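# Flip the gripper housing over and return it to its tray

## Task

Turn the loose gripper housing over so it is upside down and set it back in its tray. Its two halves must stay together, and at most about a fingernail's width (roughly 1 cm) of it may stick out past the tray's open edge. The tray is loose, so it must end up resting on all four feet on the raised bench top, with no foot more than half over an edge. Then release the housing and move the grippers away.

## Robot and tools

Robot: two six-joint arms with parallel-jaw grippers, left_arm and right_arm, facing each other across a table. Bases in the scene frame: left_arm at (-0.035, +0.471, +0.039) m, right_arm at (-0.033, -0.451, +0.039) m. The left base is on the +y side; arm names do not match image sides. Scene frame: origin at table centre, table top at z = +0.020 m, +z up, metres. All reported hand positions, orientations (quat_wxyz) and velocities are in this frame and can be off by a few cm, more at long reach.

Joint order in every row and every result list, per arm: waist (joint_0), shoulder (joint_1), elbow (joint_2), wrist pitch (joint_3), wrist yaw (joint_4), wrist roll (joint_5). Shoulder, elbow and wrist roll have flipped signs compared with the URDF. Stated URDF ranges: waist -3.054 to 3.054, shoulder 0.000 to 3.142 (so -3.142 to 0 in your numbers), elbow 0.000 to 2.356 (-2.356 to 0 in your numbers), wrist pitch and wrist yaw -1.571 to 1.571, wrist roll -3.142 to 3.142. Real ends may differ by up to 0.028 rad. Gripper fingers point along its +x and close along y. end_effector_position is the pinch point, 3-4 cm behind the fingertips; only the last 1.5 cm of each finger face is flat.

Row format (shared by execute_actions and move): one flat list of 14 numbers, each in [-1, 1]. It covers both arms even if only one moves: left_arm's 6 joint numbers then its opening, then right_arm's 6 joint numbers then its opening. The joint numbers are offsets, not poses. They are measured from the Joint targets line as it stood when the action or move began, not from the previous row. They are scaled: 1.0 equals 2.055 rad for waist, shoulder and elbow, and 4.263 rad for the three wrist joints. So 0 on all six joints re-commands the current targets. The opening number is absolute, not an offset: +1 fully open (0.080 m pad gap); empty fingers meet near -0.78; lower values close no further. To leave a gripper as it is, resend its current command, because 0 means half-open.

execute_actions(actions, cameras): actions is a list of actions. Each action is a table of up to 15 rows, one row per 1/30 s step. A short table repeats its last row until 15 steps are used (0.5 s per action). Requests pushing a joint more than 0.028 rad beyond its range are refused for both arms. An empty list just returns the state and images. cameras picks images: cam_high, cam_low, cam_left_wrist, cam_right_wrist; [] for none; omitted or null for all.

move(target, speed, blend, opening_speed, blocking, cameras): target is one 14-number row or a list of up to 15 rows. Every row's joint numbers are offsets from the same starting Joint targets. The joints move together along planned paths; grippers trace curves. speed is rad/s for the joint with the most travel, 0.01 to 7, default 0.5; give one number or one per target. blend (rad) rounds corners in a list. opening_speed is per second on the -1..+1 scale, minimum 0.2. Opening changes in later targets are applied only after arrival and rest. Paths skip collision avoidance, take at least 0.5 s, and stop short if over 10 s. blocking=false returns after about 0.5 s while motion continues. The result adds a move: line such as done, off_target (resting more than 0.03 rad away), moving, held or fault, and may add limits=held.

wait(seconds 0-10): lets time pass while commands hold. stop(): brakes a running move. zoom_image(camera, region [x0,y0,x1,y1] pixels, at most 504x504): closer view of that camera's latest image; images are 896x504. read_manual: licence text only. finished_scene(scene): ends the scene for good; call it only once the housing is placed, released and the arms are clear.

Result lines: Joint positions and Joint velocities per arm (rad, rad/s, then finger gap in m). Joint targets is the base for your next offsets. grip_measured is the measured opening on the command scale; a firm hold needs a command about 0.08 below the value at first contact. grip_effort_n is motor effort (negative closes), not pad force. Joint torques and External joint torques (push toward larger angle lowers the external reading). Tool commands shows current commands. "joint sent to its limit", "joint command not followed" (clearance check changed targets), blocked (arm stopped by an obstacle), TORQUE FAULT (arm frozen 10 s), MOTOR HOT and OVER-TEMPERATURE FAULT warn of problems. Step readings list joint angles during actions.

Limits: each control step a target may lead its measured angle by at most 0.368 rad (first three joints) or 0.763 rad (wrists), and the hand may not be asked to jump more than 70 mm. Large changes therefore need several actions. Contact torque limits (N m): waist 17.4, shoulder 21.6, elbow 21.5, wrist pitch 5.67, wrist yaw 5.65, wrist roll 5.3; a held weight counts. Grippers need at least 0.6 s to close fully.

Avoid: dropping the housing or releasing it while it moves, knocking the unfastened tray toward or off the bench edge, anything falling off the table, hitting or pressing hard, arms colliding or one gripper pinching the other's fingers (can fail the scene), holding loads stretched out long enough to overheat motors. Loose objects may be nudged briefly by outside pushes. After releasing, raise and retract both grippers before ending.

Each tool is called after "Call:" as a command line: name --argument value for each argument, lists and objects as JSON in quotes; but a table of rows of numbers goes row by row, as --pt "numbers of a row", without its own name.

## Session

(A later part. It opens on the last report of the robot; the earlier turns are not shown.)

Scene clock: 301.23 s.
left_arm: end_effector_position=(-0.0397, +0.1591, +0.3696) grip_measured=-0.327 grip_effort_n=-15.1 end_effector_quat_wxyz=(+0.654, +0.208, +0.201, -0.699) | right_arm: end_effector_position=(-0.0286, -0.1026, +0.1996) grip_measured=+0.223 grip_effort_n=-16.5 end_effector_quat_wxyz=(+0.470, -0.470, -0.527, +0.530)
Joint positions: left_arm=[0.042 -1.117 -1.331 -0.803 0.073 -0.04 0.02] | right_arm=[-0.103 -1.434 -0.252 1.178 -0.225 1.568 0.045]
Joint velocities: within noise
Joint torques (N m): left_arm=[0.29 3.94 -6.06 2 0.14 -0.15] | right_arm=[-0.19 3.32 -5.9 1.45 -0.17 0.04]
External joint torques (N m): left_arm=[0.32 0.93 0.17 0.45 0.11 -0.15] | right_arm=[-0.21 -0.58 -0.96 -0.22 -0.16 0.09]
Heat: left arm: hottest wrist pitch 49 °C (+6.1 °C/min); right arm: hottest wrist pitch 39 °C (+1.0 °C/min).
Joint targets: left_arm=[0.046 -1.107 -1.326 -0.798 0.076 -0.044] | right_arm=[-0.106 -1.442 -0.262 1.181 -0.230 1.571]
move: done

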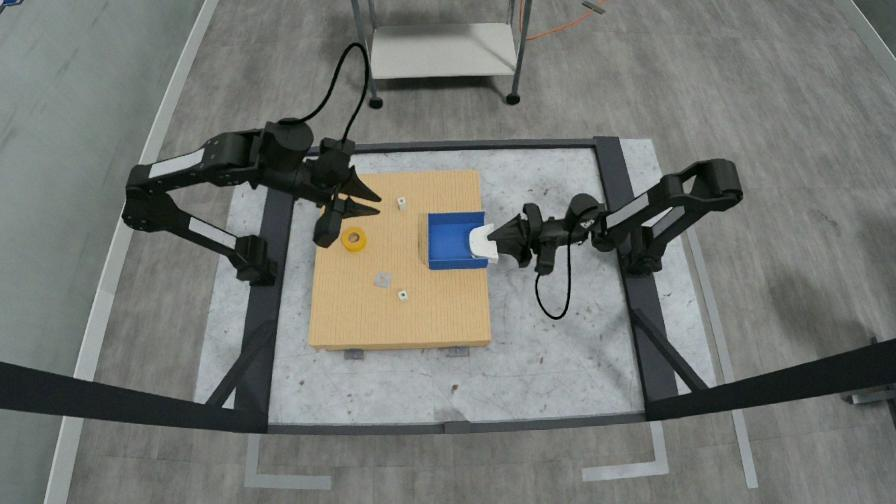

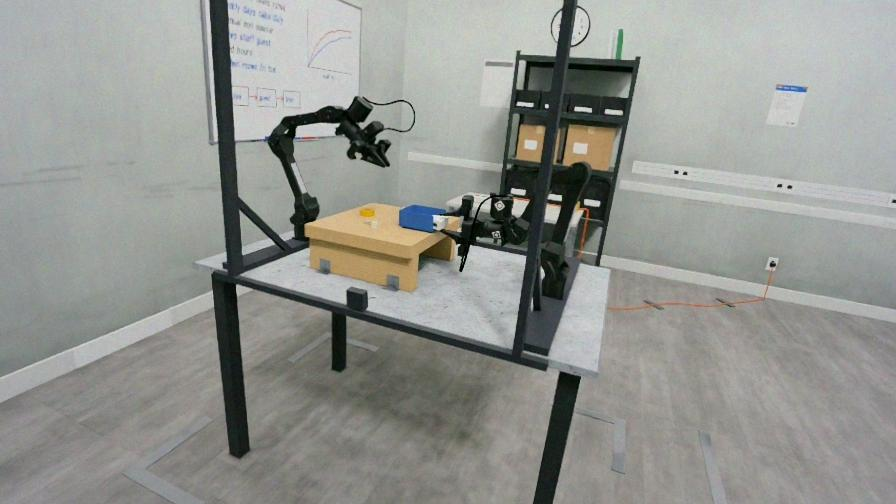

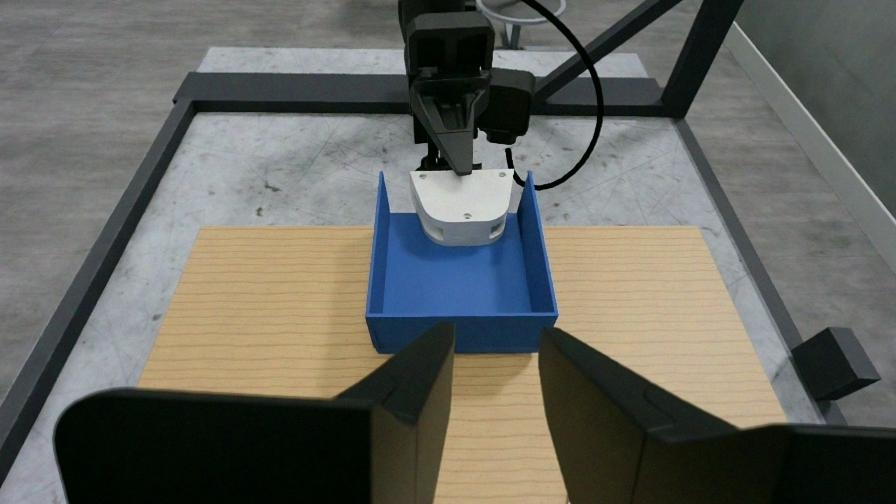

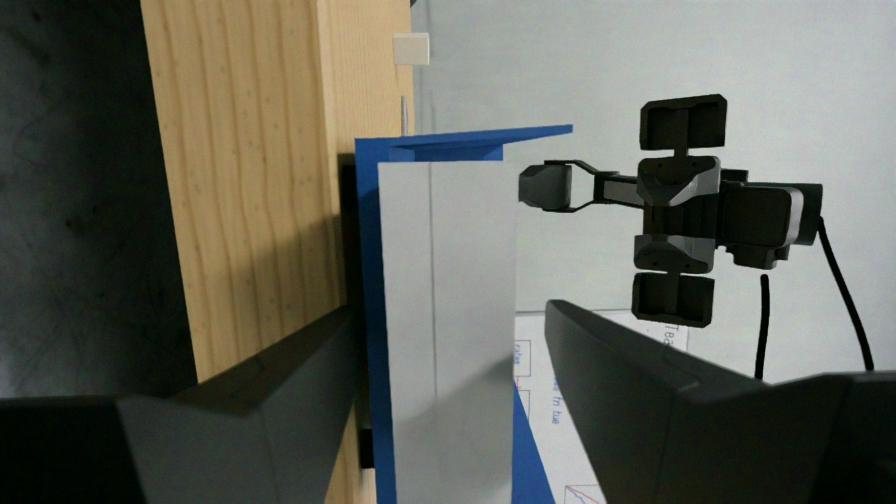

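Call:
move --target '[0,0,0,0,0,0,-0.33,0,0,0,0,0,0,-0.26]' --opening_speed 0.2

Call:
zoom_image --camera "cam_low" --region '[390, 190, 480, 260]'

Call:
zoom_image --camera "cam_left_wrist" --region '[350, 120, 590, 370]'

Scene clock: 308.43 s.
left_arm: end_effector_position=(-0.0397, +0.1591, +0.3696) grip_measured=-0.327 grip_effort_n=-15.1 end_effector_quat_wxyz=(+0.654, +0.208, +0.201, -0.699) | right_arm: end_effector_position=(-0.0286, -0.1024, +0.1995) grip_measured=-0.236 grip_effort_n=-83.5 end_effector_quat_wxyz=(+0.470, -0.470, -0.526, +0.530)
Joint positions: left_arm=[0.042 -1.117 -1.331 -0.803 0.073 -0.04 0.02] | right_arm=[-0.103 -1.434 -0.253 1.178 -0.225 1.568 0.024]
Joint velocities: within noise
Joint torques (N m): left_arm=[0.29 3.93 -6.08 2 0.15 -0.15] | right_arm=[-0.21 3.31 -5.65 1.46 -0.19 0.06]
External joint torques (N m): left_arm=[0.29 0.92 0.17 0.45 0.12 -0.15] | right_arm=[-0.23 -0.58 -0.77 -0.2 -0.18 0.11]
Heat: left arm: hottest wrist pitch 49 °C (+4.0 °C/min); right arm: hottest wrist pitch 39 °C (+1.0 °C/min).
Joint targets: left_arm=[0.046 -1.107 -1.326 -0.798 0.076 -0.044] | right_arm=[-0.106 -1.442 -0.262 1.181 -0.230 1.571]
move: done

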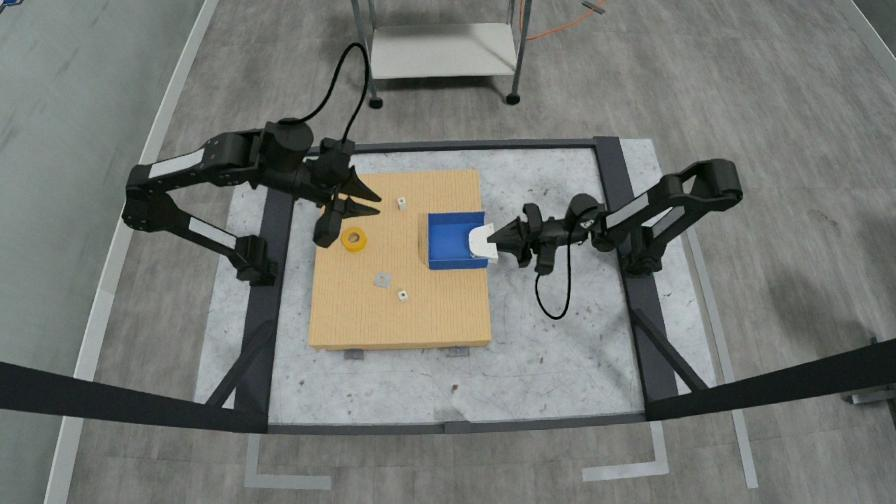

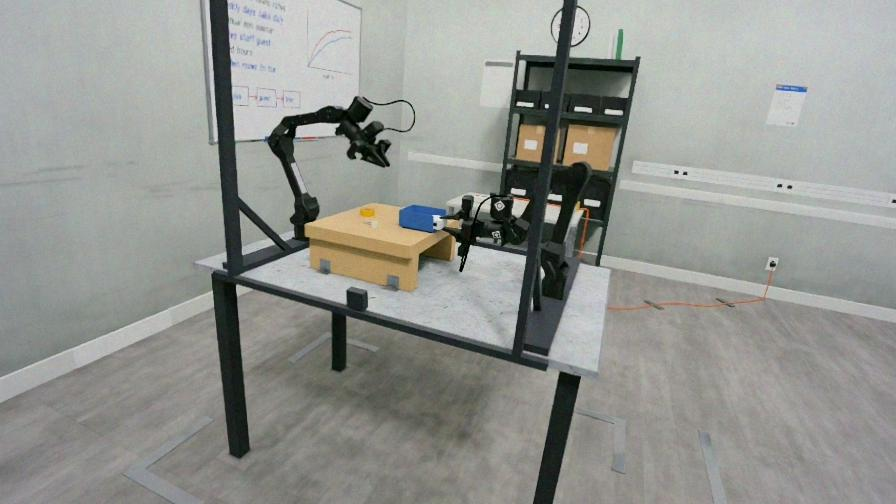

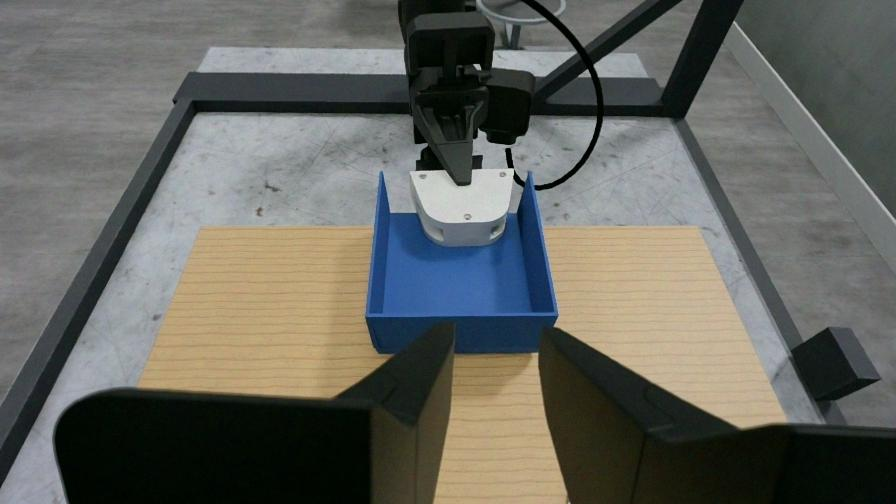

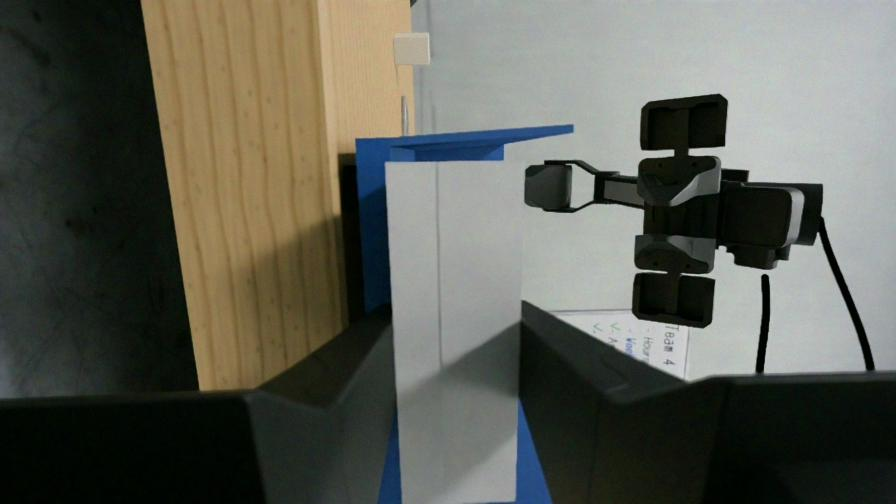

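Scaled by 5.600 from the camera's 896x504 image, which has a finer 1280x720 frame.

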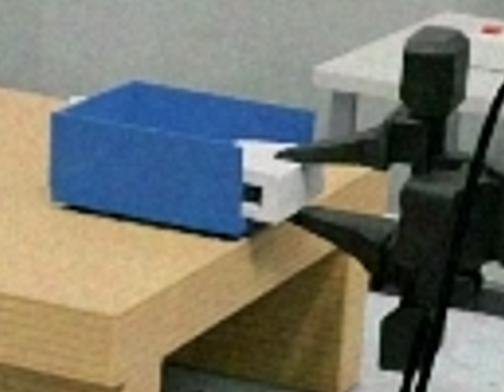

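Scaled by 2.016 from the camera's 896x504 image, which has a finer 1280x720 frame.

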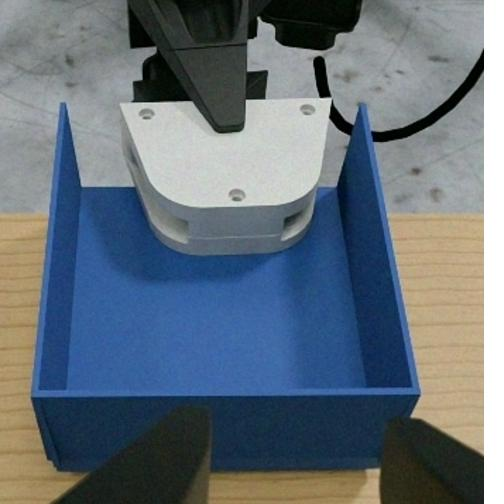

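Call:
move --target '[0,0,0,0,0,0,-0.33,0,0.0429,-0.013,-0.027,0,0,-0.3]' --speed 0.08 --cameras '["cam_low","cam_left_wrist","cam_right_wrist"]'

Call:
zoom_image --camera "cam_low" --region '[390, 190, 480, 260]'

Call:
zoom_image --camera "cam_left_wrist" --region '[350, 120, 590, 370]'

Scene clock: 318.20 s.
left_arm: end_effector_position=(-0.0397, +0.1591, +0.3696) grip_measured=-0.327 grip_effort_n=-15.1 end_effector_quat_wxyz=(+0.654, +0.208, +0.201, -0.699) | right_arm: end_effector_position=(-0.0286, -0.1020, +0.2072) grip_measured=-0.236 grip_effort_n=-83.5 end_effector_quat_wxyz=(+0.466, -0.474, -0.521, +0.535)
Joint positions: left_arm=[0.042 -1.117 -1.331 -0.803 0.073 -0.04 0.02] | right_arm=[-0.103 -1.365 -0.277 1.066 -0.225 1.568 0.024]
Joint velocities: within noise
Joint torques (N m): left_arm=[0.31 3.93 -6.08 2 0.15 -0.15] | right_arm=[-0.27 5.14 -6.2 1.31 -0.16 0.04]
External joint torques (N m): left_arm=[0.33 1.01 0.13 0.45 0.12 -0.15] | right_arm=[-0.27 1.38 -0.87 -0.37 -0.15 0.09]
Heat: left arm: hottest wrist pitch 50 °C (+4.1 °C/min); right arm: hottest wrist pitch 39 °C (+0.0 °C/min). Fold the left arm in close to its base, or ease its load, before you think long.
Joint targets: left_arm=[0.046 -1.107 -1.326 -0.798 0.076 -0.044] | right_arm=[-0.106 -1.354 -0.288 1.066 -0.230 1.571]
MOTOR HOT: the wrist pitch of the left arm reports 50 °C; the controller stops that arm at 95 °C. To cool a motor, set the load down, stop pushing, or move to a pose that needs little force.
move: done
Images, in order (width x height): cam_low 896x504, cam_left_wrist 896x504, cam_right_wrist 896x504.

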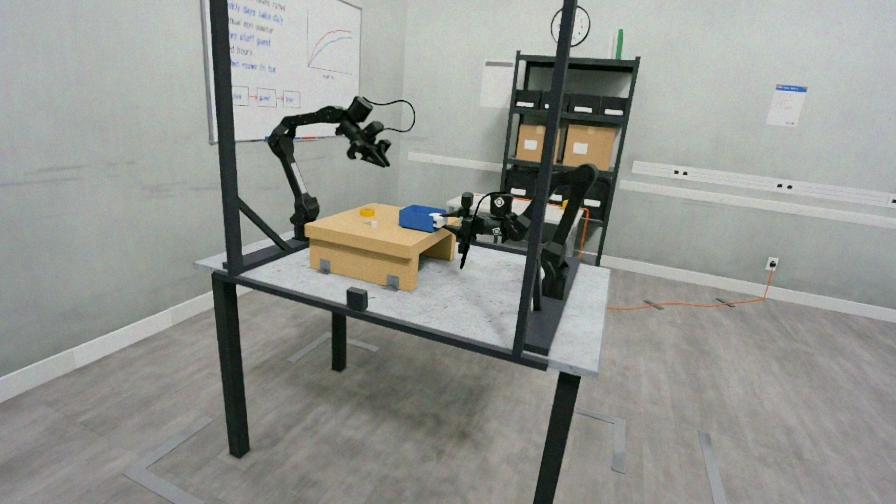

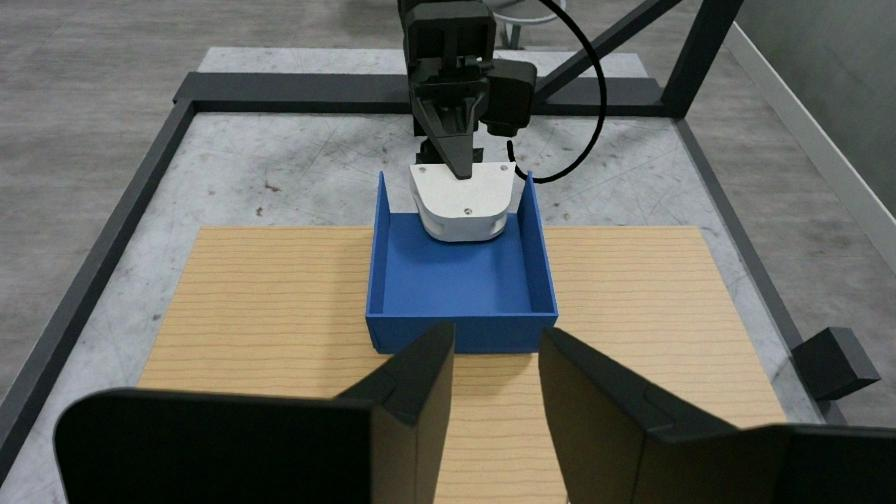

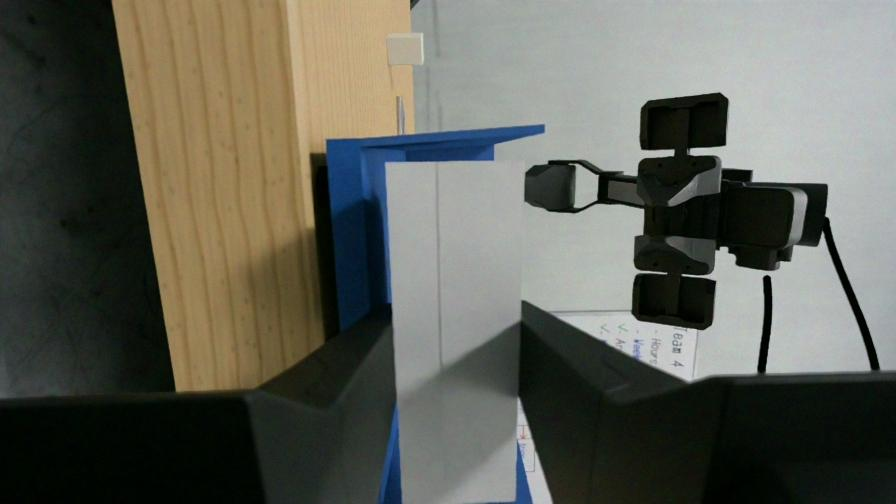

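Scaled by 5.600 from the camera's 896x504 image, which has a finer 1280x720 frame.

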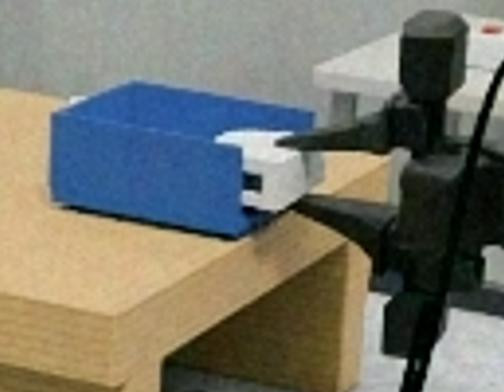

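Scaled by 2.016 from the camera's 896x504 image, which has a finer 1280x720 frame.

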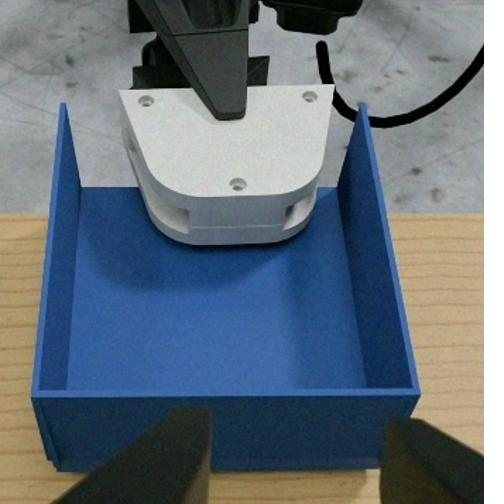

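Call:
move --target '[0,0,0,0,0,0,-0.33,0,0.159,-0.1893,-0.1681,0,0,-0.3]' --speed 0.3 --cameras '["cam_low"]'

Call:
move --target '[0,0,0,0,0,0,-0.33,0,0,0,0,0,-0.7369,-0.3]' --speed 0.6

Call:
zoom_image --camera "cam_low" --region '[390, 130, 530, 250]'

Call:
zoom_image --camera "cam_left_wrist" --region '[350, 20, 690, 370]'

Scene clock: 329.50 s.
left_arm: end_effector_position=(-0.0397, +0.1591, +0.3696) grip_measured=-0.327 grip_effort_n=-15.1 end_effector_quat_wxyz=(+0.654, +0.208, +0.201, -0.699) | right_arm: end_effector_position=(-0.0283, -0.0994, +0.3320) grip_measured=-0.236 grip_effort_n=-83.5 end_effector_quat_wxyz=(+0.466, -0.474, -0.521, +0.535)
Joint positions: left_arm=[0.042 -1.117 -1.331 -0.803 0.073 -0.04 0.02] | right_arm=[-0.103 -1.037 -0.665 0.349 -0.225 1.568 0.024]
Joint velocities: within noise
Joint torques (N m): left_arm=[0.31 3.92 -6.09 1.99 0.14 -0.14] | right_arm=[-0.21 4.49 -8.02 1.35 -0.15 0.01]
External joint torques (N m): left_arm=[0.34 0.95 0.17 0.42 0.11 -0.14] | right_arm=[-0.24 1.36 -0.98 -0.32 -0.13 0.06]
Heat: left arm: hottest wrist pitch 50 °C (+3.0 °C/min); right arm: hottest wrist pitch 38 °C (-2.0 °C/min). Fold the left arm in close to its base, or ease its load, before you think long.
Joint targets: left_arm=[0.046 -1.107 -1.326 -0.798 0.076 -0.044] | right_arm=[-0.106 -1.027 -0.678 0.349 -0.230 1.571]
MOTOR HOT: still on. The wrist pitch of the left arm reports 50 °C.
move: done
Images, in order (width x height): cam_low 896x504.

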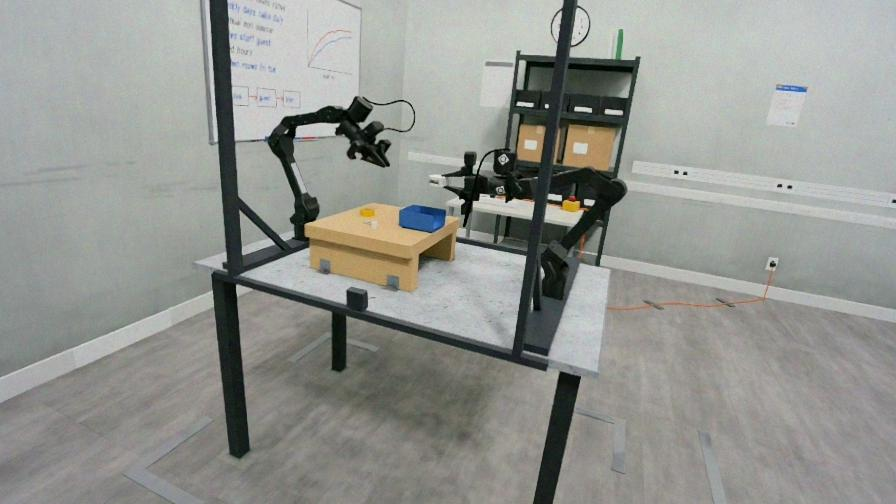

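Scene clock: 335.27 s.
left_arm: end_effector_position=(-0.0397, +0.1591, +0.3696) grip_measured=-0.327 grip_effort_n=-15.1 end_effector_quat_wxyz=(+0.654, +0.208, +0.201, -0.699) | right_arm: end_effector_position=(-0.0283, -0.0994, +0.3319) grip_measured=-0.236 grip_effort_n=-83.5 end_effector_quat_wxyz=(+0.475, +0.465, +0.534, +0.522)
Joint positions: left_arm=[0.042 -1.117 -1.331 -0.803 0.073 -0.04 0.02] | right_arm=[-0.103 -1.037 -0.665 0.349 -0.225 -1.569 0.024]
Joint velocities: within noise
Joint torques (N m): left_arm=[0.3 3.92 -6.09 2 0.15 -0.15] | right_arm=[-0.24 4.46 -8.18 1.35 -0.13 0.01]
External joint torques (N m): left_arm=[0.32 0.99 0.16 0.44 0.12 -0.14] | right_arm=[-0.24 1.29 -1.08 -0.35 -0.13 -0.04]
Heat: left arm: hottest wrist pitch 50 °C (+2.0 °C/min); right arm: hottest wrist pitch 38 °C (-2.0 °C/min). Fold the left arm in close to its base, or ease its load, before you think long.
Joint targets: left_arm=[0.046 -1.107 -1.326 -0.798 0.076 -0.044] | right_arm=[-0.106 -1.027 -0.678 0.350 -0.230 -1.571]
MOTOR HOT: still on. The wrist pitch of the left arm reports 50 °C.
move: done

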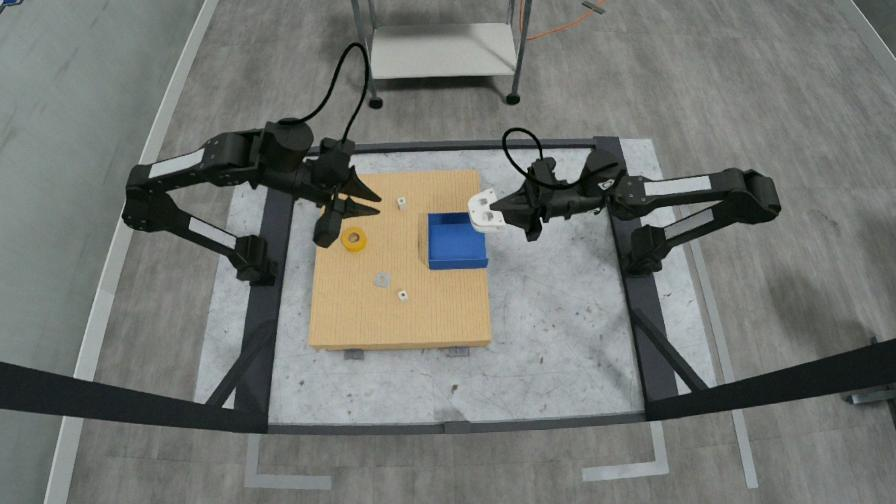

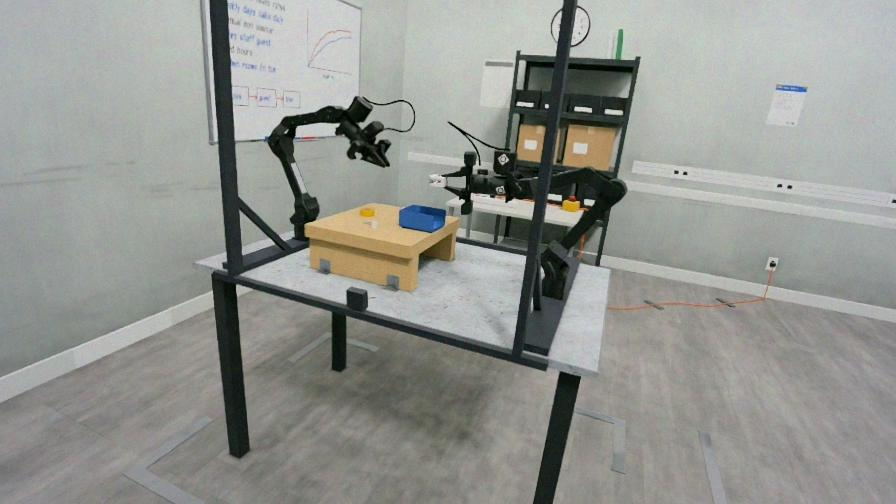

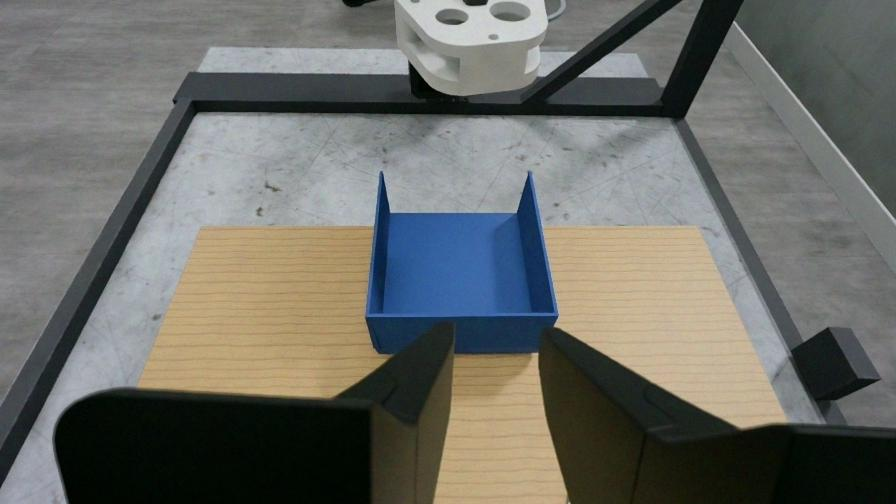

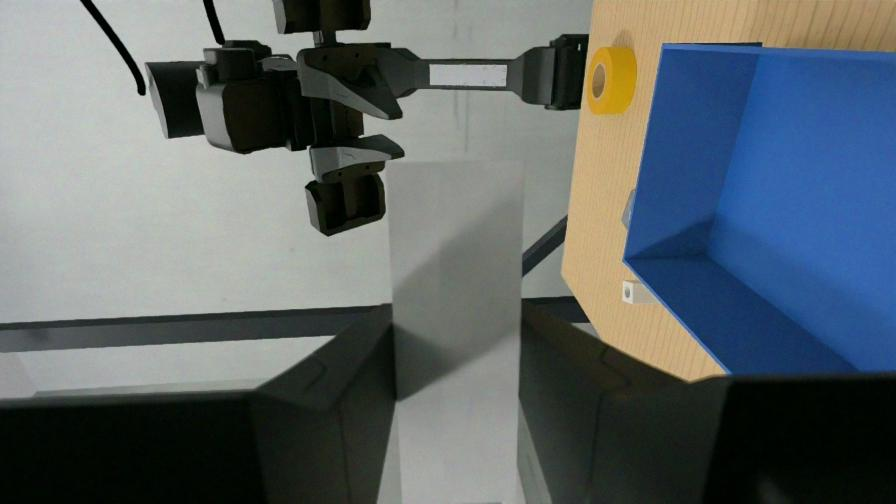

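Scaled by 3.600 from the camera's 896x504 image, which has a finer 1280x720 frame.

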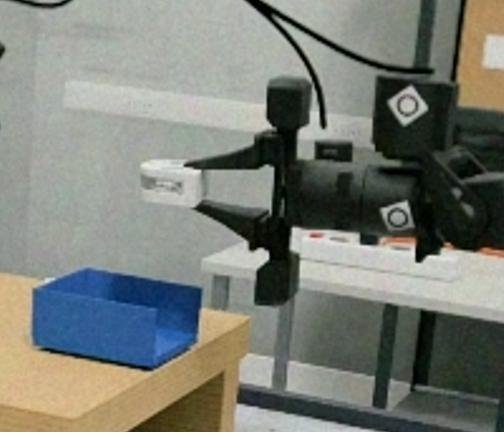

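Scaled by 1.440 from the camera's 896x504 image, which has a finer 1280x720 frame.

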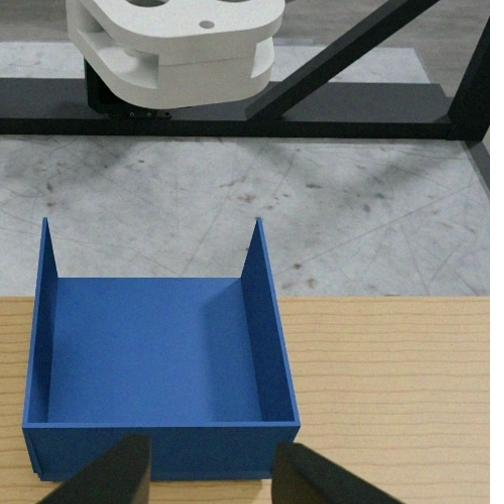

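Call:
move --target '[0,0,0,0,0,0,-0.33,0,-0.159,0.1893,0.1681,0.007,0,-0.3]' --speed 0.25

Call:
zoom_image --camera "cam_low" --region '[390, 190, 480, 260]'

Call:
zoom_image --camera "cam_left_wrist" --region '[350, 120, 590, 370]'

Call:
zoom_image --camera "cam_high" --region '[420, 180, 560, 300]'

Scene clock: 355.13 s.
left_arm: end_effector_position=(-0.0397, +0.1591, +0.3696) grip_measured=-0.327 grip_effort_n=-15.1 end_effector_quat_wxyz=(+0.654, +0.208, +0.201, -0.699) | right_arm: end_effector_position=(-0.0252, -0.0996, +0.2194) grip_measured=-0.236 grip_effort_n=-83.5 end_effector_quat_wxyz=(+0.474, +0.477, +0.520, +0.527)
Joint positions: left_arm=[0.042 -1.117 -1.331 -0.803 0.073 -0.04 0.02] | right_arm=[-0.103 -1.347 -0.296 1.062 -0.204 -1.57 0.024]
Joint velocities: within noise
Joint torques (N m): left_arm=[0.29 3.93 -6.07 1.99 0.15 -0.15] | right_arm=[-0.17 3.45 -4.18 1.55 0.2 0.03]
External joint torques (N m): left_arm=[0.3 0.98 0.16 0.44 0.12 -0.15] | right_arm=[-0.19 -0.38 1.3 -0.16 0.2 -0.02]
Heat: left arm: hottest wrist pitch 50 °C (+1.0 °C/min); right arm: hottest elbow 39 °C (+4.1 °C/min). Fold the left arm in close to its base, or ease its load, before you think long.
Joint targets: left_arm=[0.046 -1.107 -1.326 -0.798 0.076 -0.044] | right_arm=[-0.106 -1.354 -0.288 1.066 -0.200 -1.571]
MOTOR HOT: still on. The wrist pitch of the left arm reports 50 °C.
move: done

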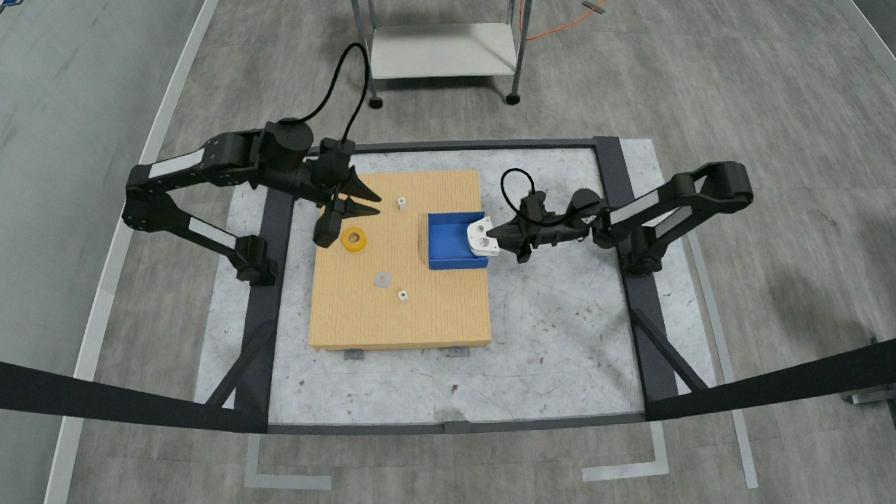

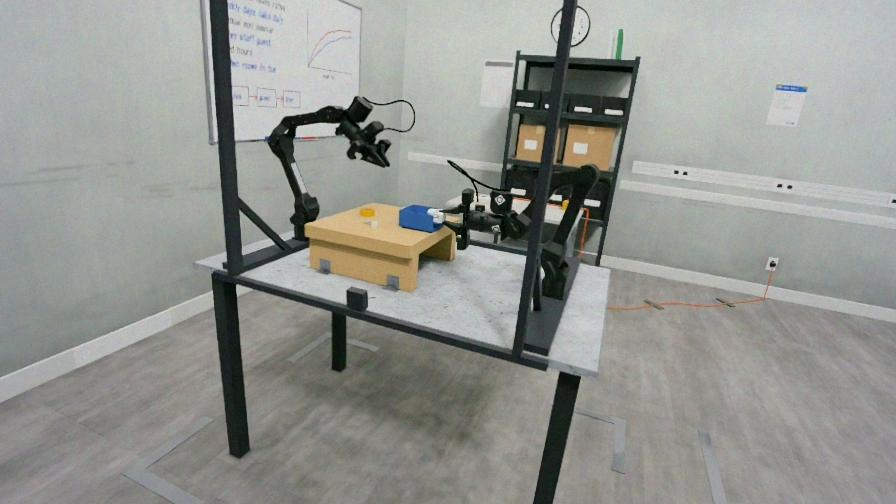

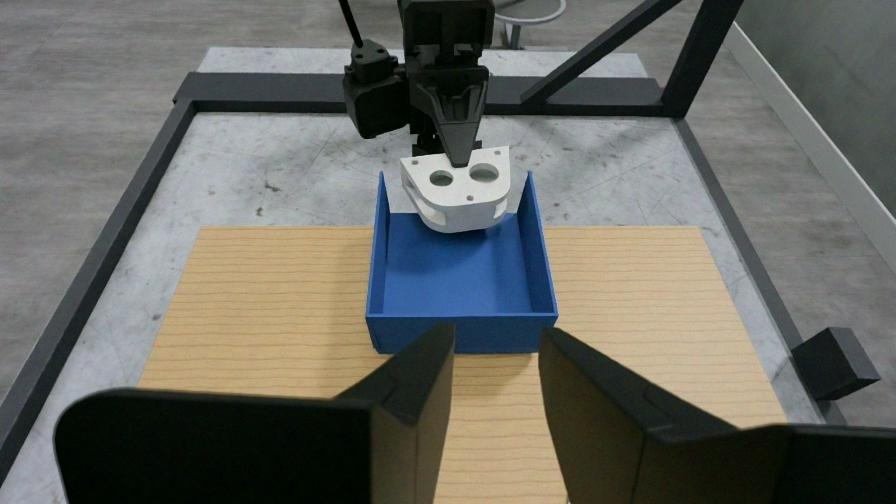

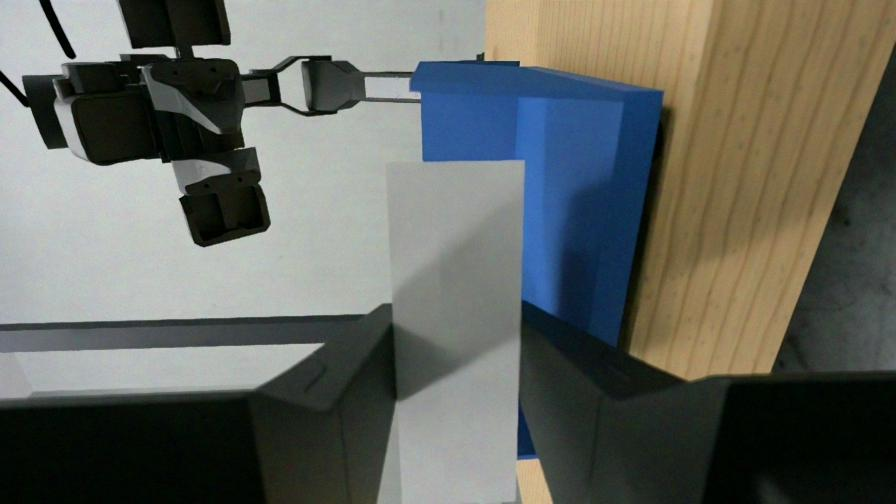

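Scaled by 5.600 from the camera's 896x504 image, which has a finer 1280x720 frame.

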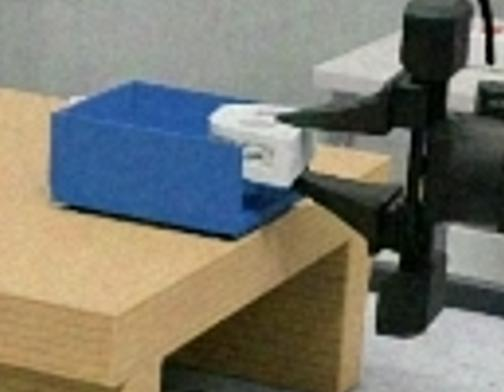

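Scaled by 2.016 from the camera's 896x504 image, which has a finer 1280x720 frame.

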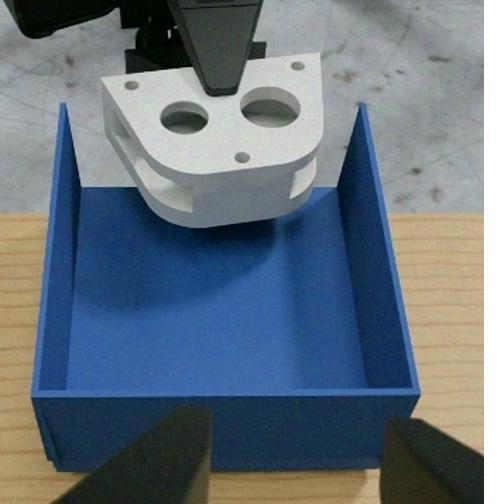

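Scaled by 3.600 from the camera's 896x504 image, which has a finer 1280x720 frame.

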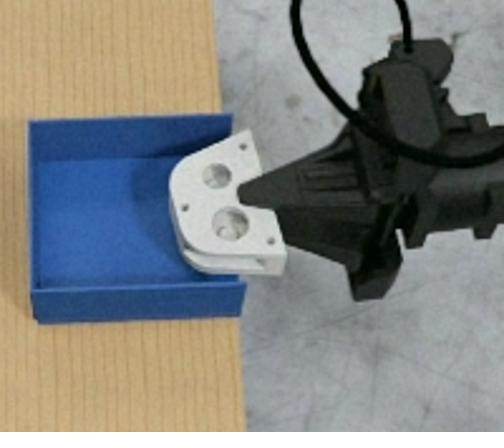

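Call:
move --target '[0,0,0,0,0,0,-0.33,0.1066,-0.0019,-0.0019,0,0.103,0,-0.3]' --speed 0.2

Call:
zoom_image --camera "cam_left_wrist" --region '[350, 120, 590, 370]'

Call:
zoom_image --camera "cam_high" --region '[420, 180, 560, 300]'

Scene clock: 371.33 s.
left_arm: end_effector_position=(-0.0397, +0.1591, +0.3696) grip_measured=-0.327 grip_effort_n=-15.1 end_effector_quat_wxyz=(+0.654, +0.208, +0.201, -0.699) | right_arm: end_effector_position=(-0.0347, -0.0998, +0.2180) grip_measured=-0.236 grip_effort_n=-83.5 end_effector_quat_wxyz=(+0.530, +0.533, +0.465, +0.468)
Joint positions: left_arm=[0.042 -1.117 -1.331 -0.803 0.073 -0.04 0.02] | right_arm=[0.11 -1.351 -0.295 1.062 0.234 -1.57 0.024]
Joint velocities: within noise
Joint torques (N m): left_arm=[0.3 3.91 -6.06 1.99 0.15 -0.15] | right_arm=[0.2 3.21 -4.6 1.55 0.22 0.02]
External joint torques (N m): left_arm=[0.31 0.81 0.29 0.41 0.12 -0.14] | right_arm=[0.18 -0.51 0.77 -0.1 0.22 -0.03]
Heat: left arm: hottest wrist pitch 50 °C (+1.0 °C/min); right arm: hottest wrist pitch 40 °C (+1.0 °C/min). Fold the left arm in close to its base, or ease its load, before you think long.
Joint targets: left_arm=[0.046 -1.107 -1.326 -0.798 0.076 -0.044] | right_arm=[0.113 -1.358 -0.292 1.066 0.239 -1.571]
MOTOR HOT: still on. The wrist pitch of the left arm reports 50 °C.
move: done

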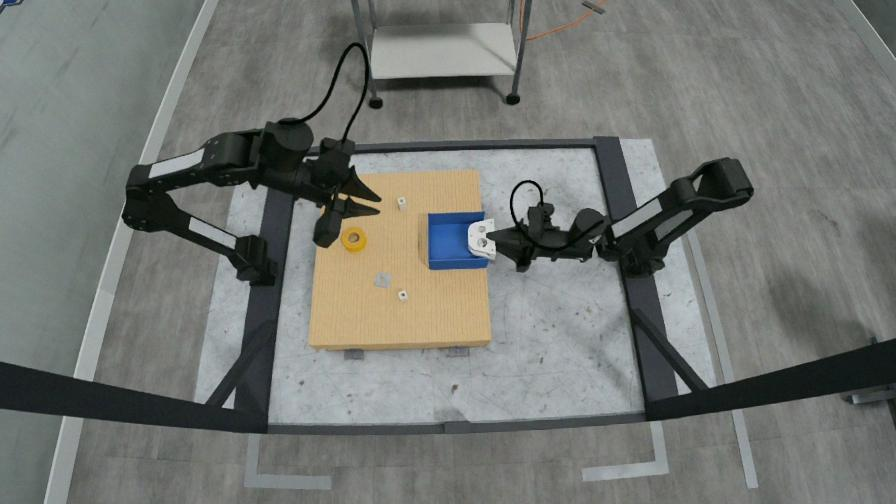

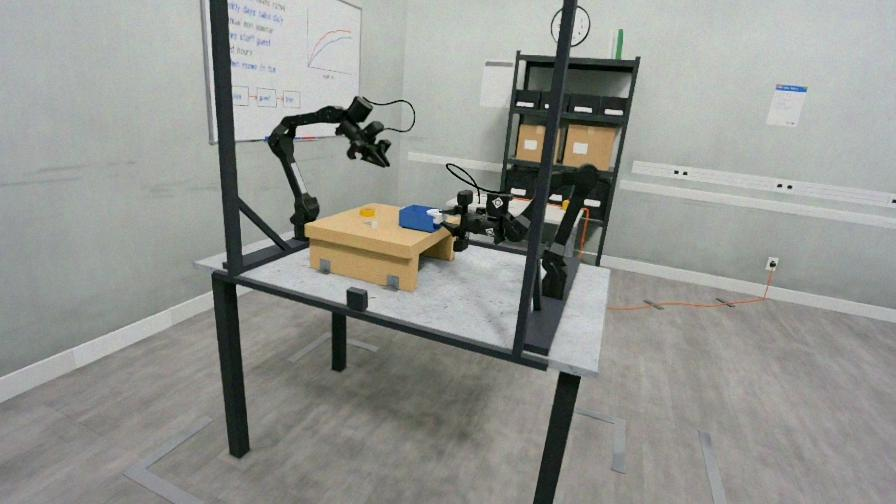

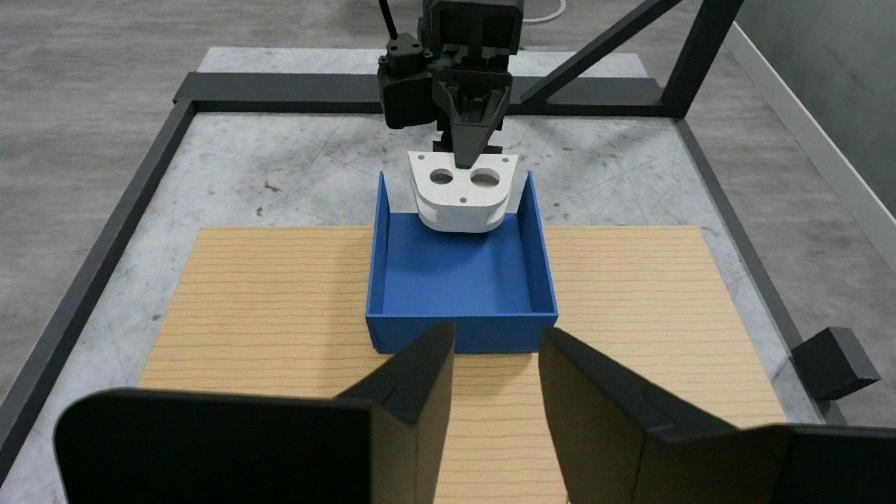

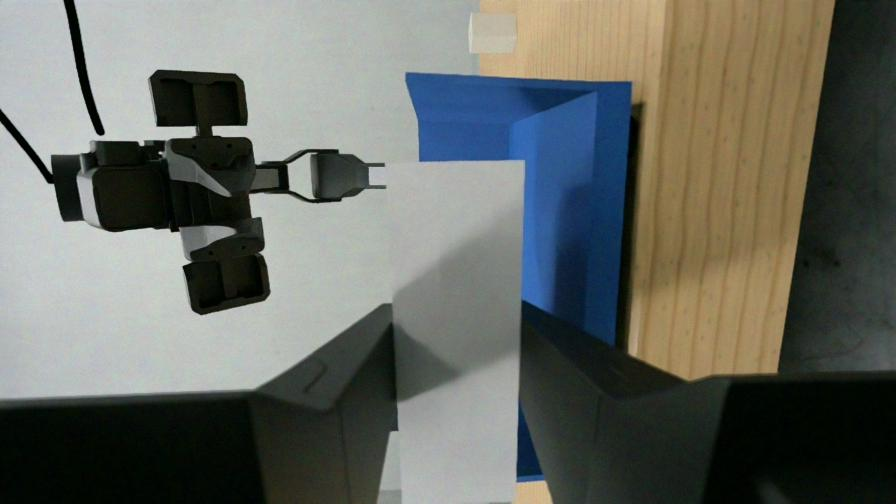

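Scaled by 2.016 from the camera's 896x504 image, which has a finer 1280x720 frame.

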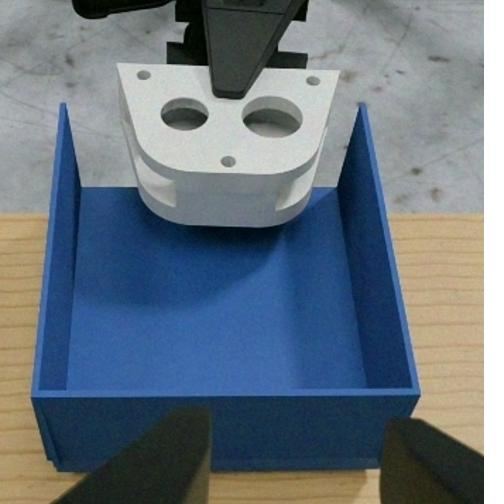

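Scaled by 3.600 from the camera's 896x504 image, which has a finer 1280x720 frame.

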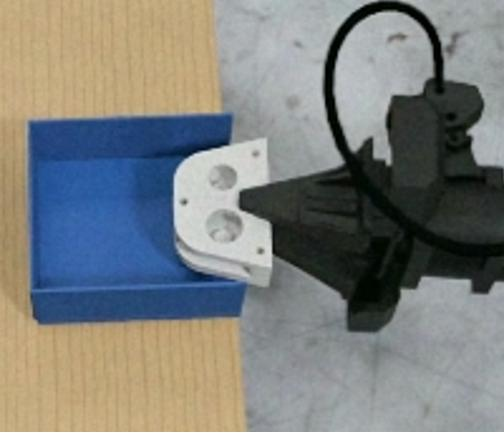

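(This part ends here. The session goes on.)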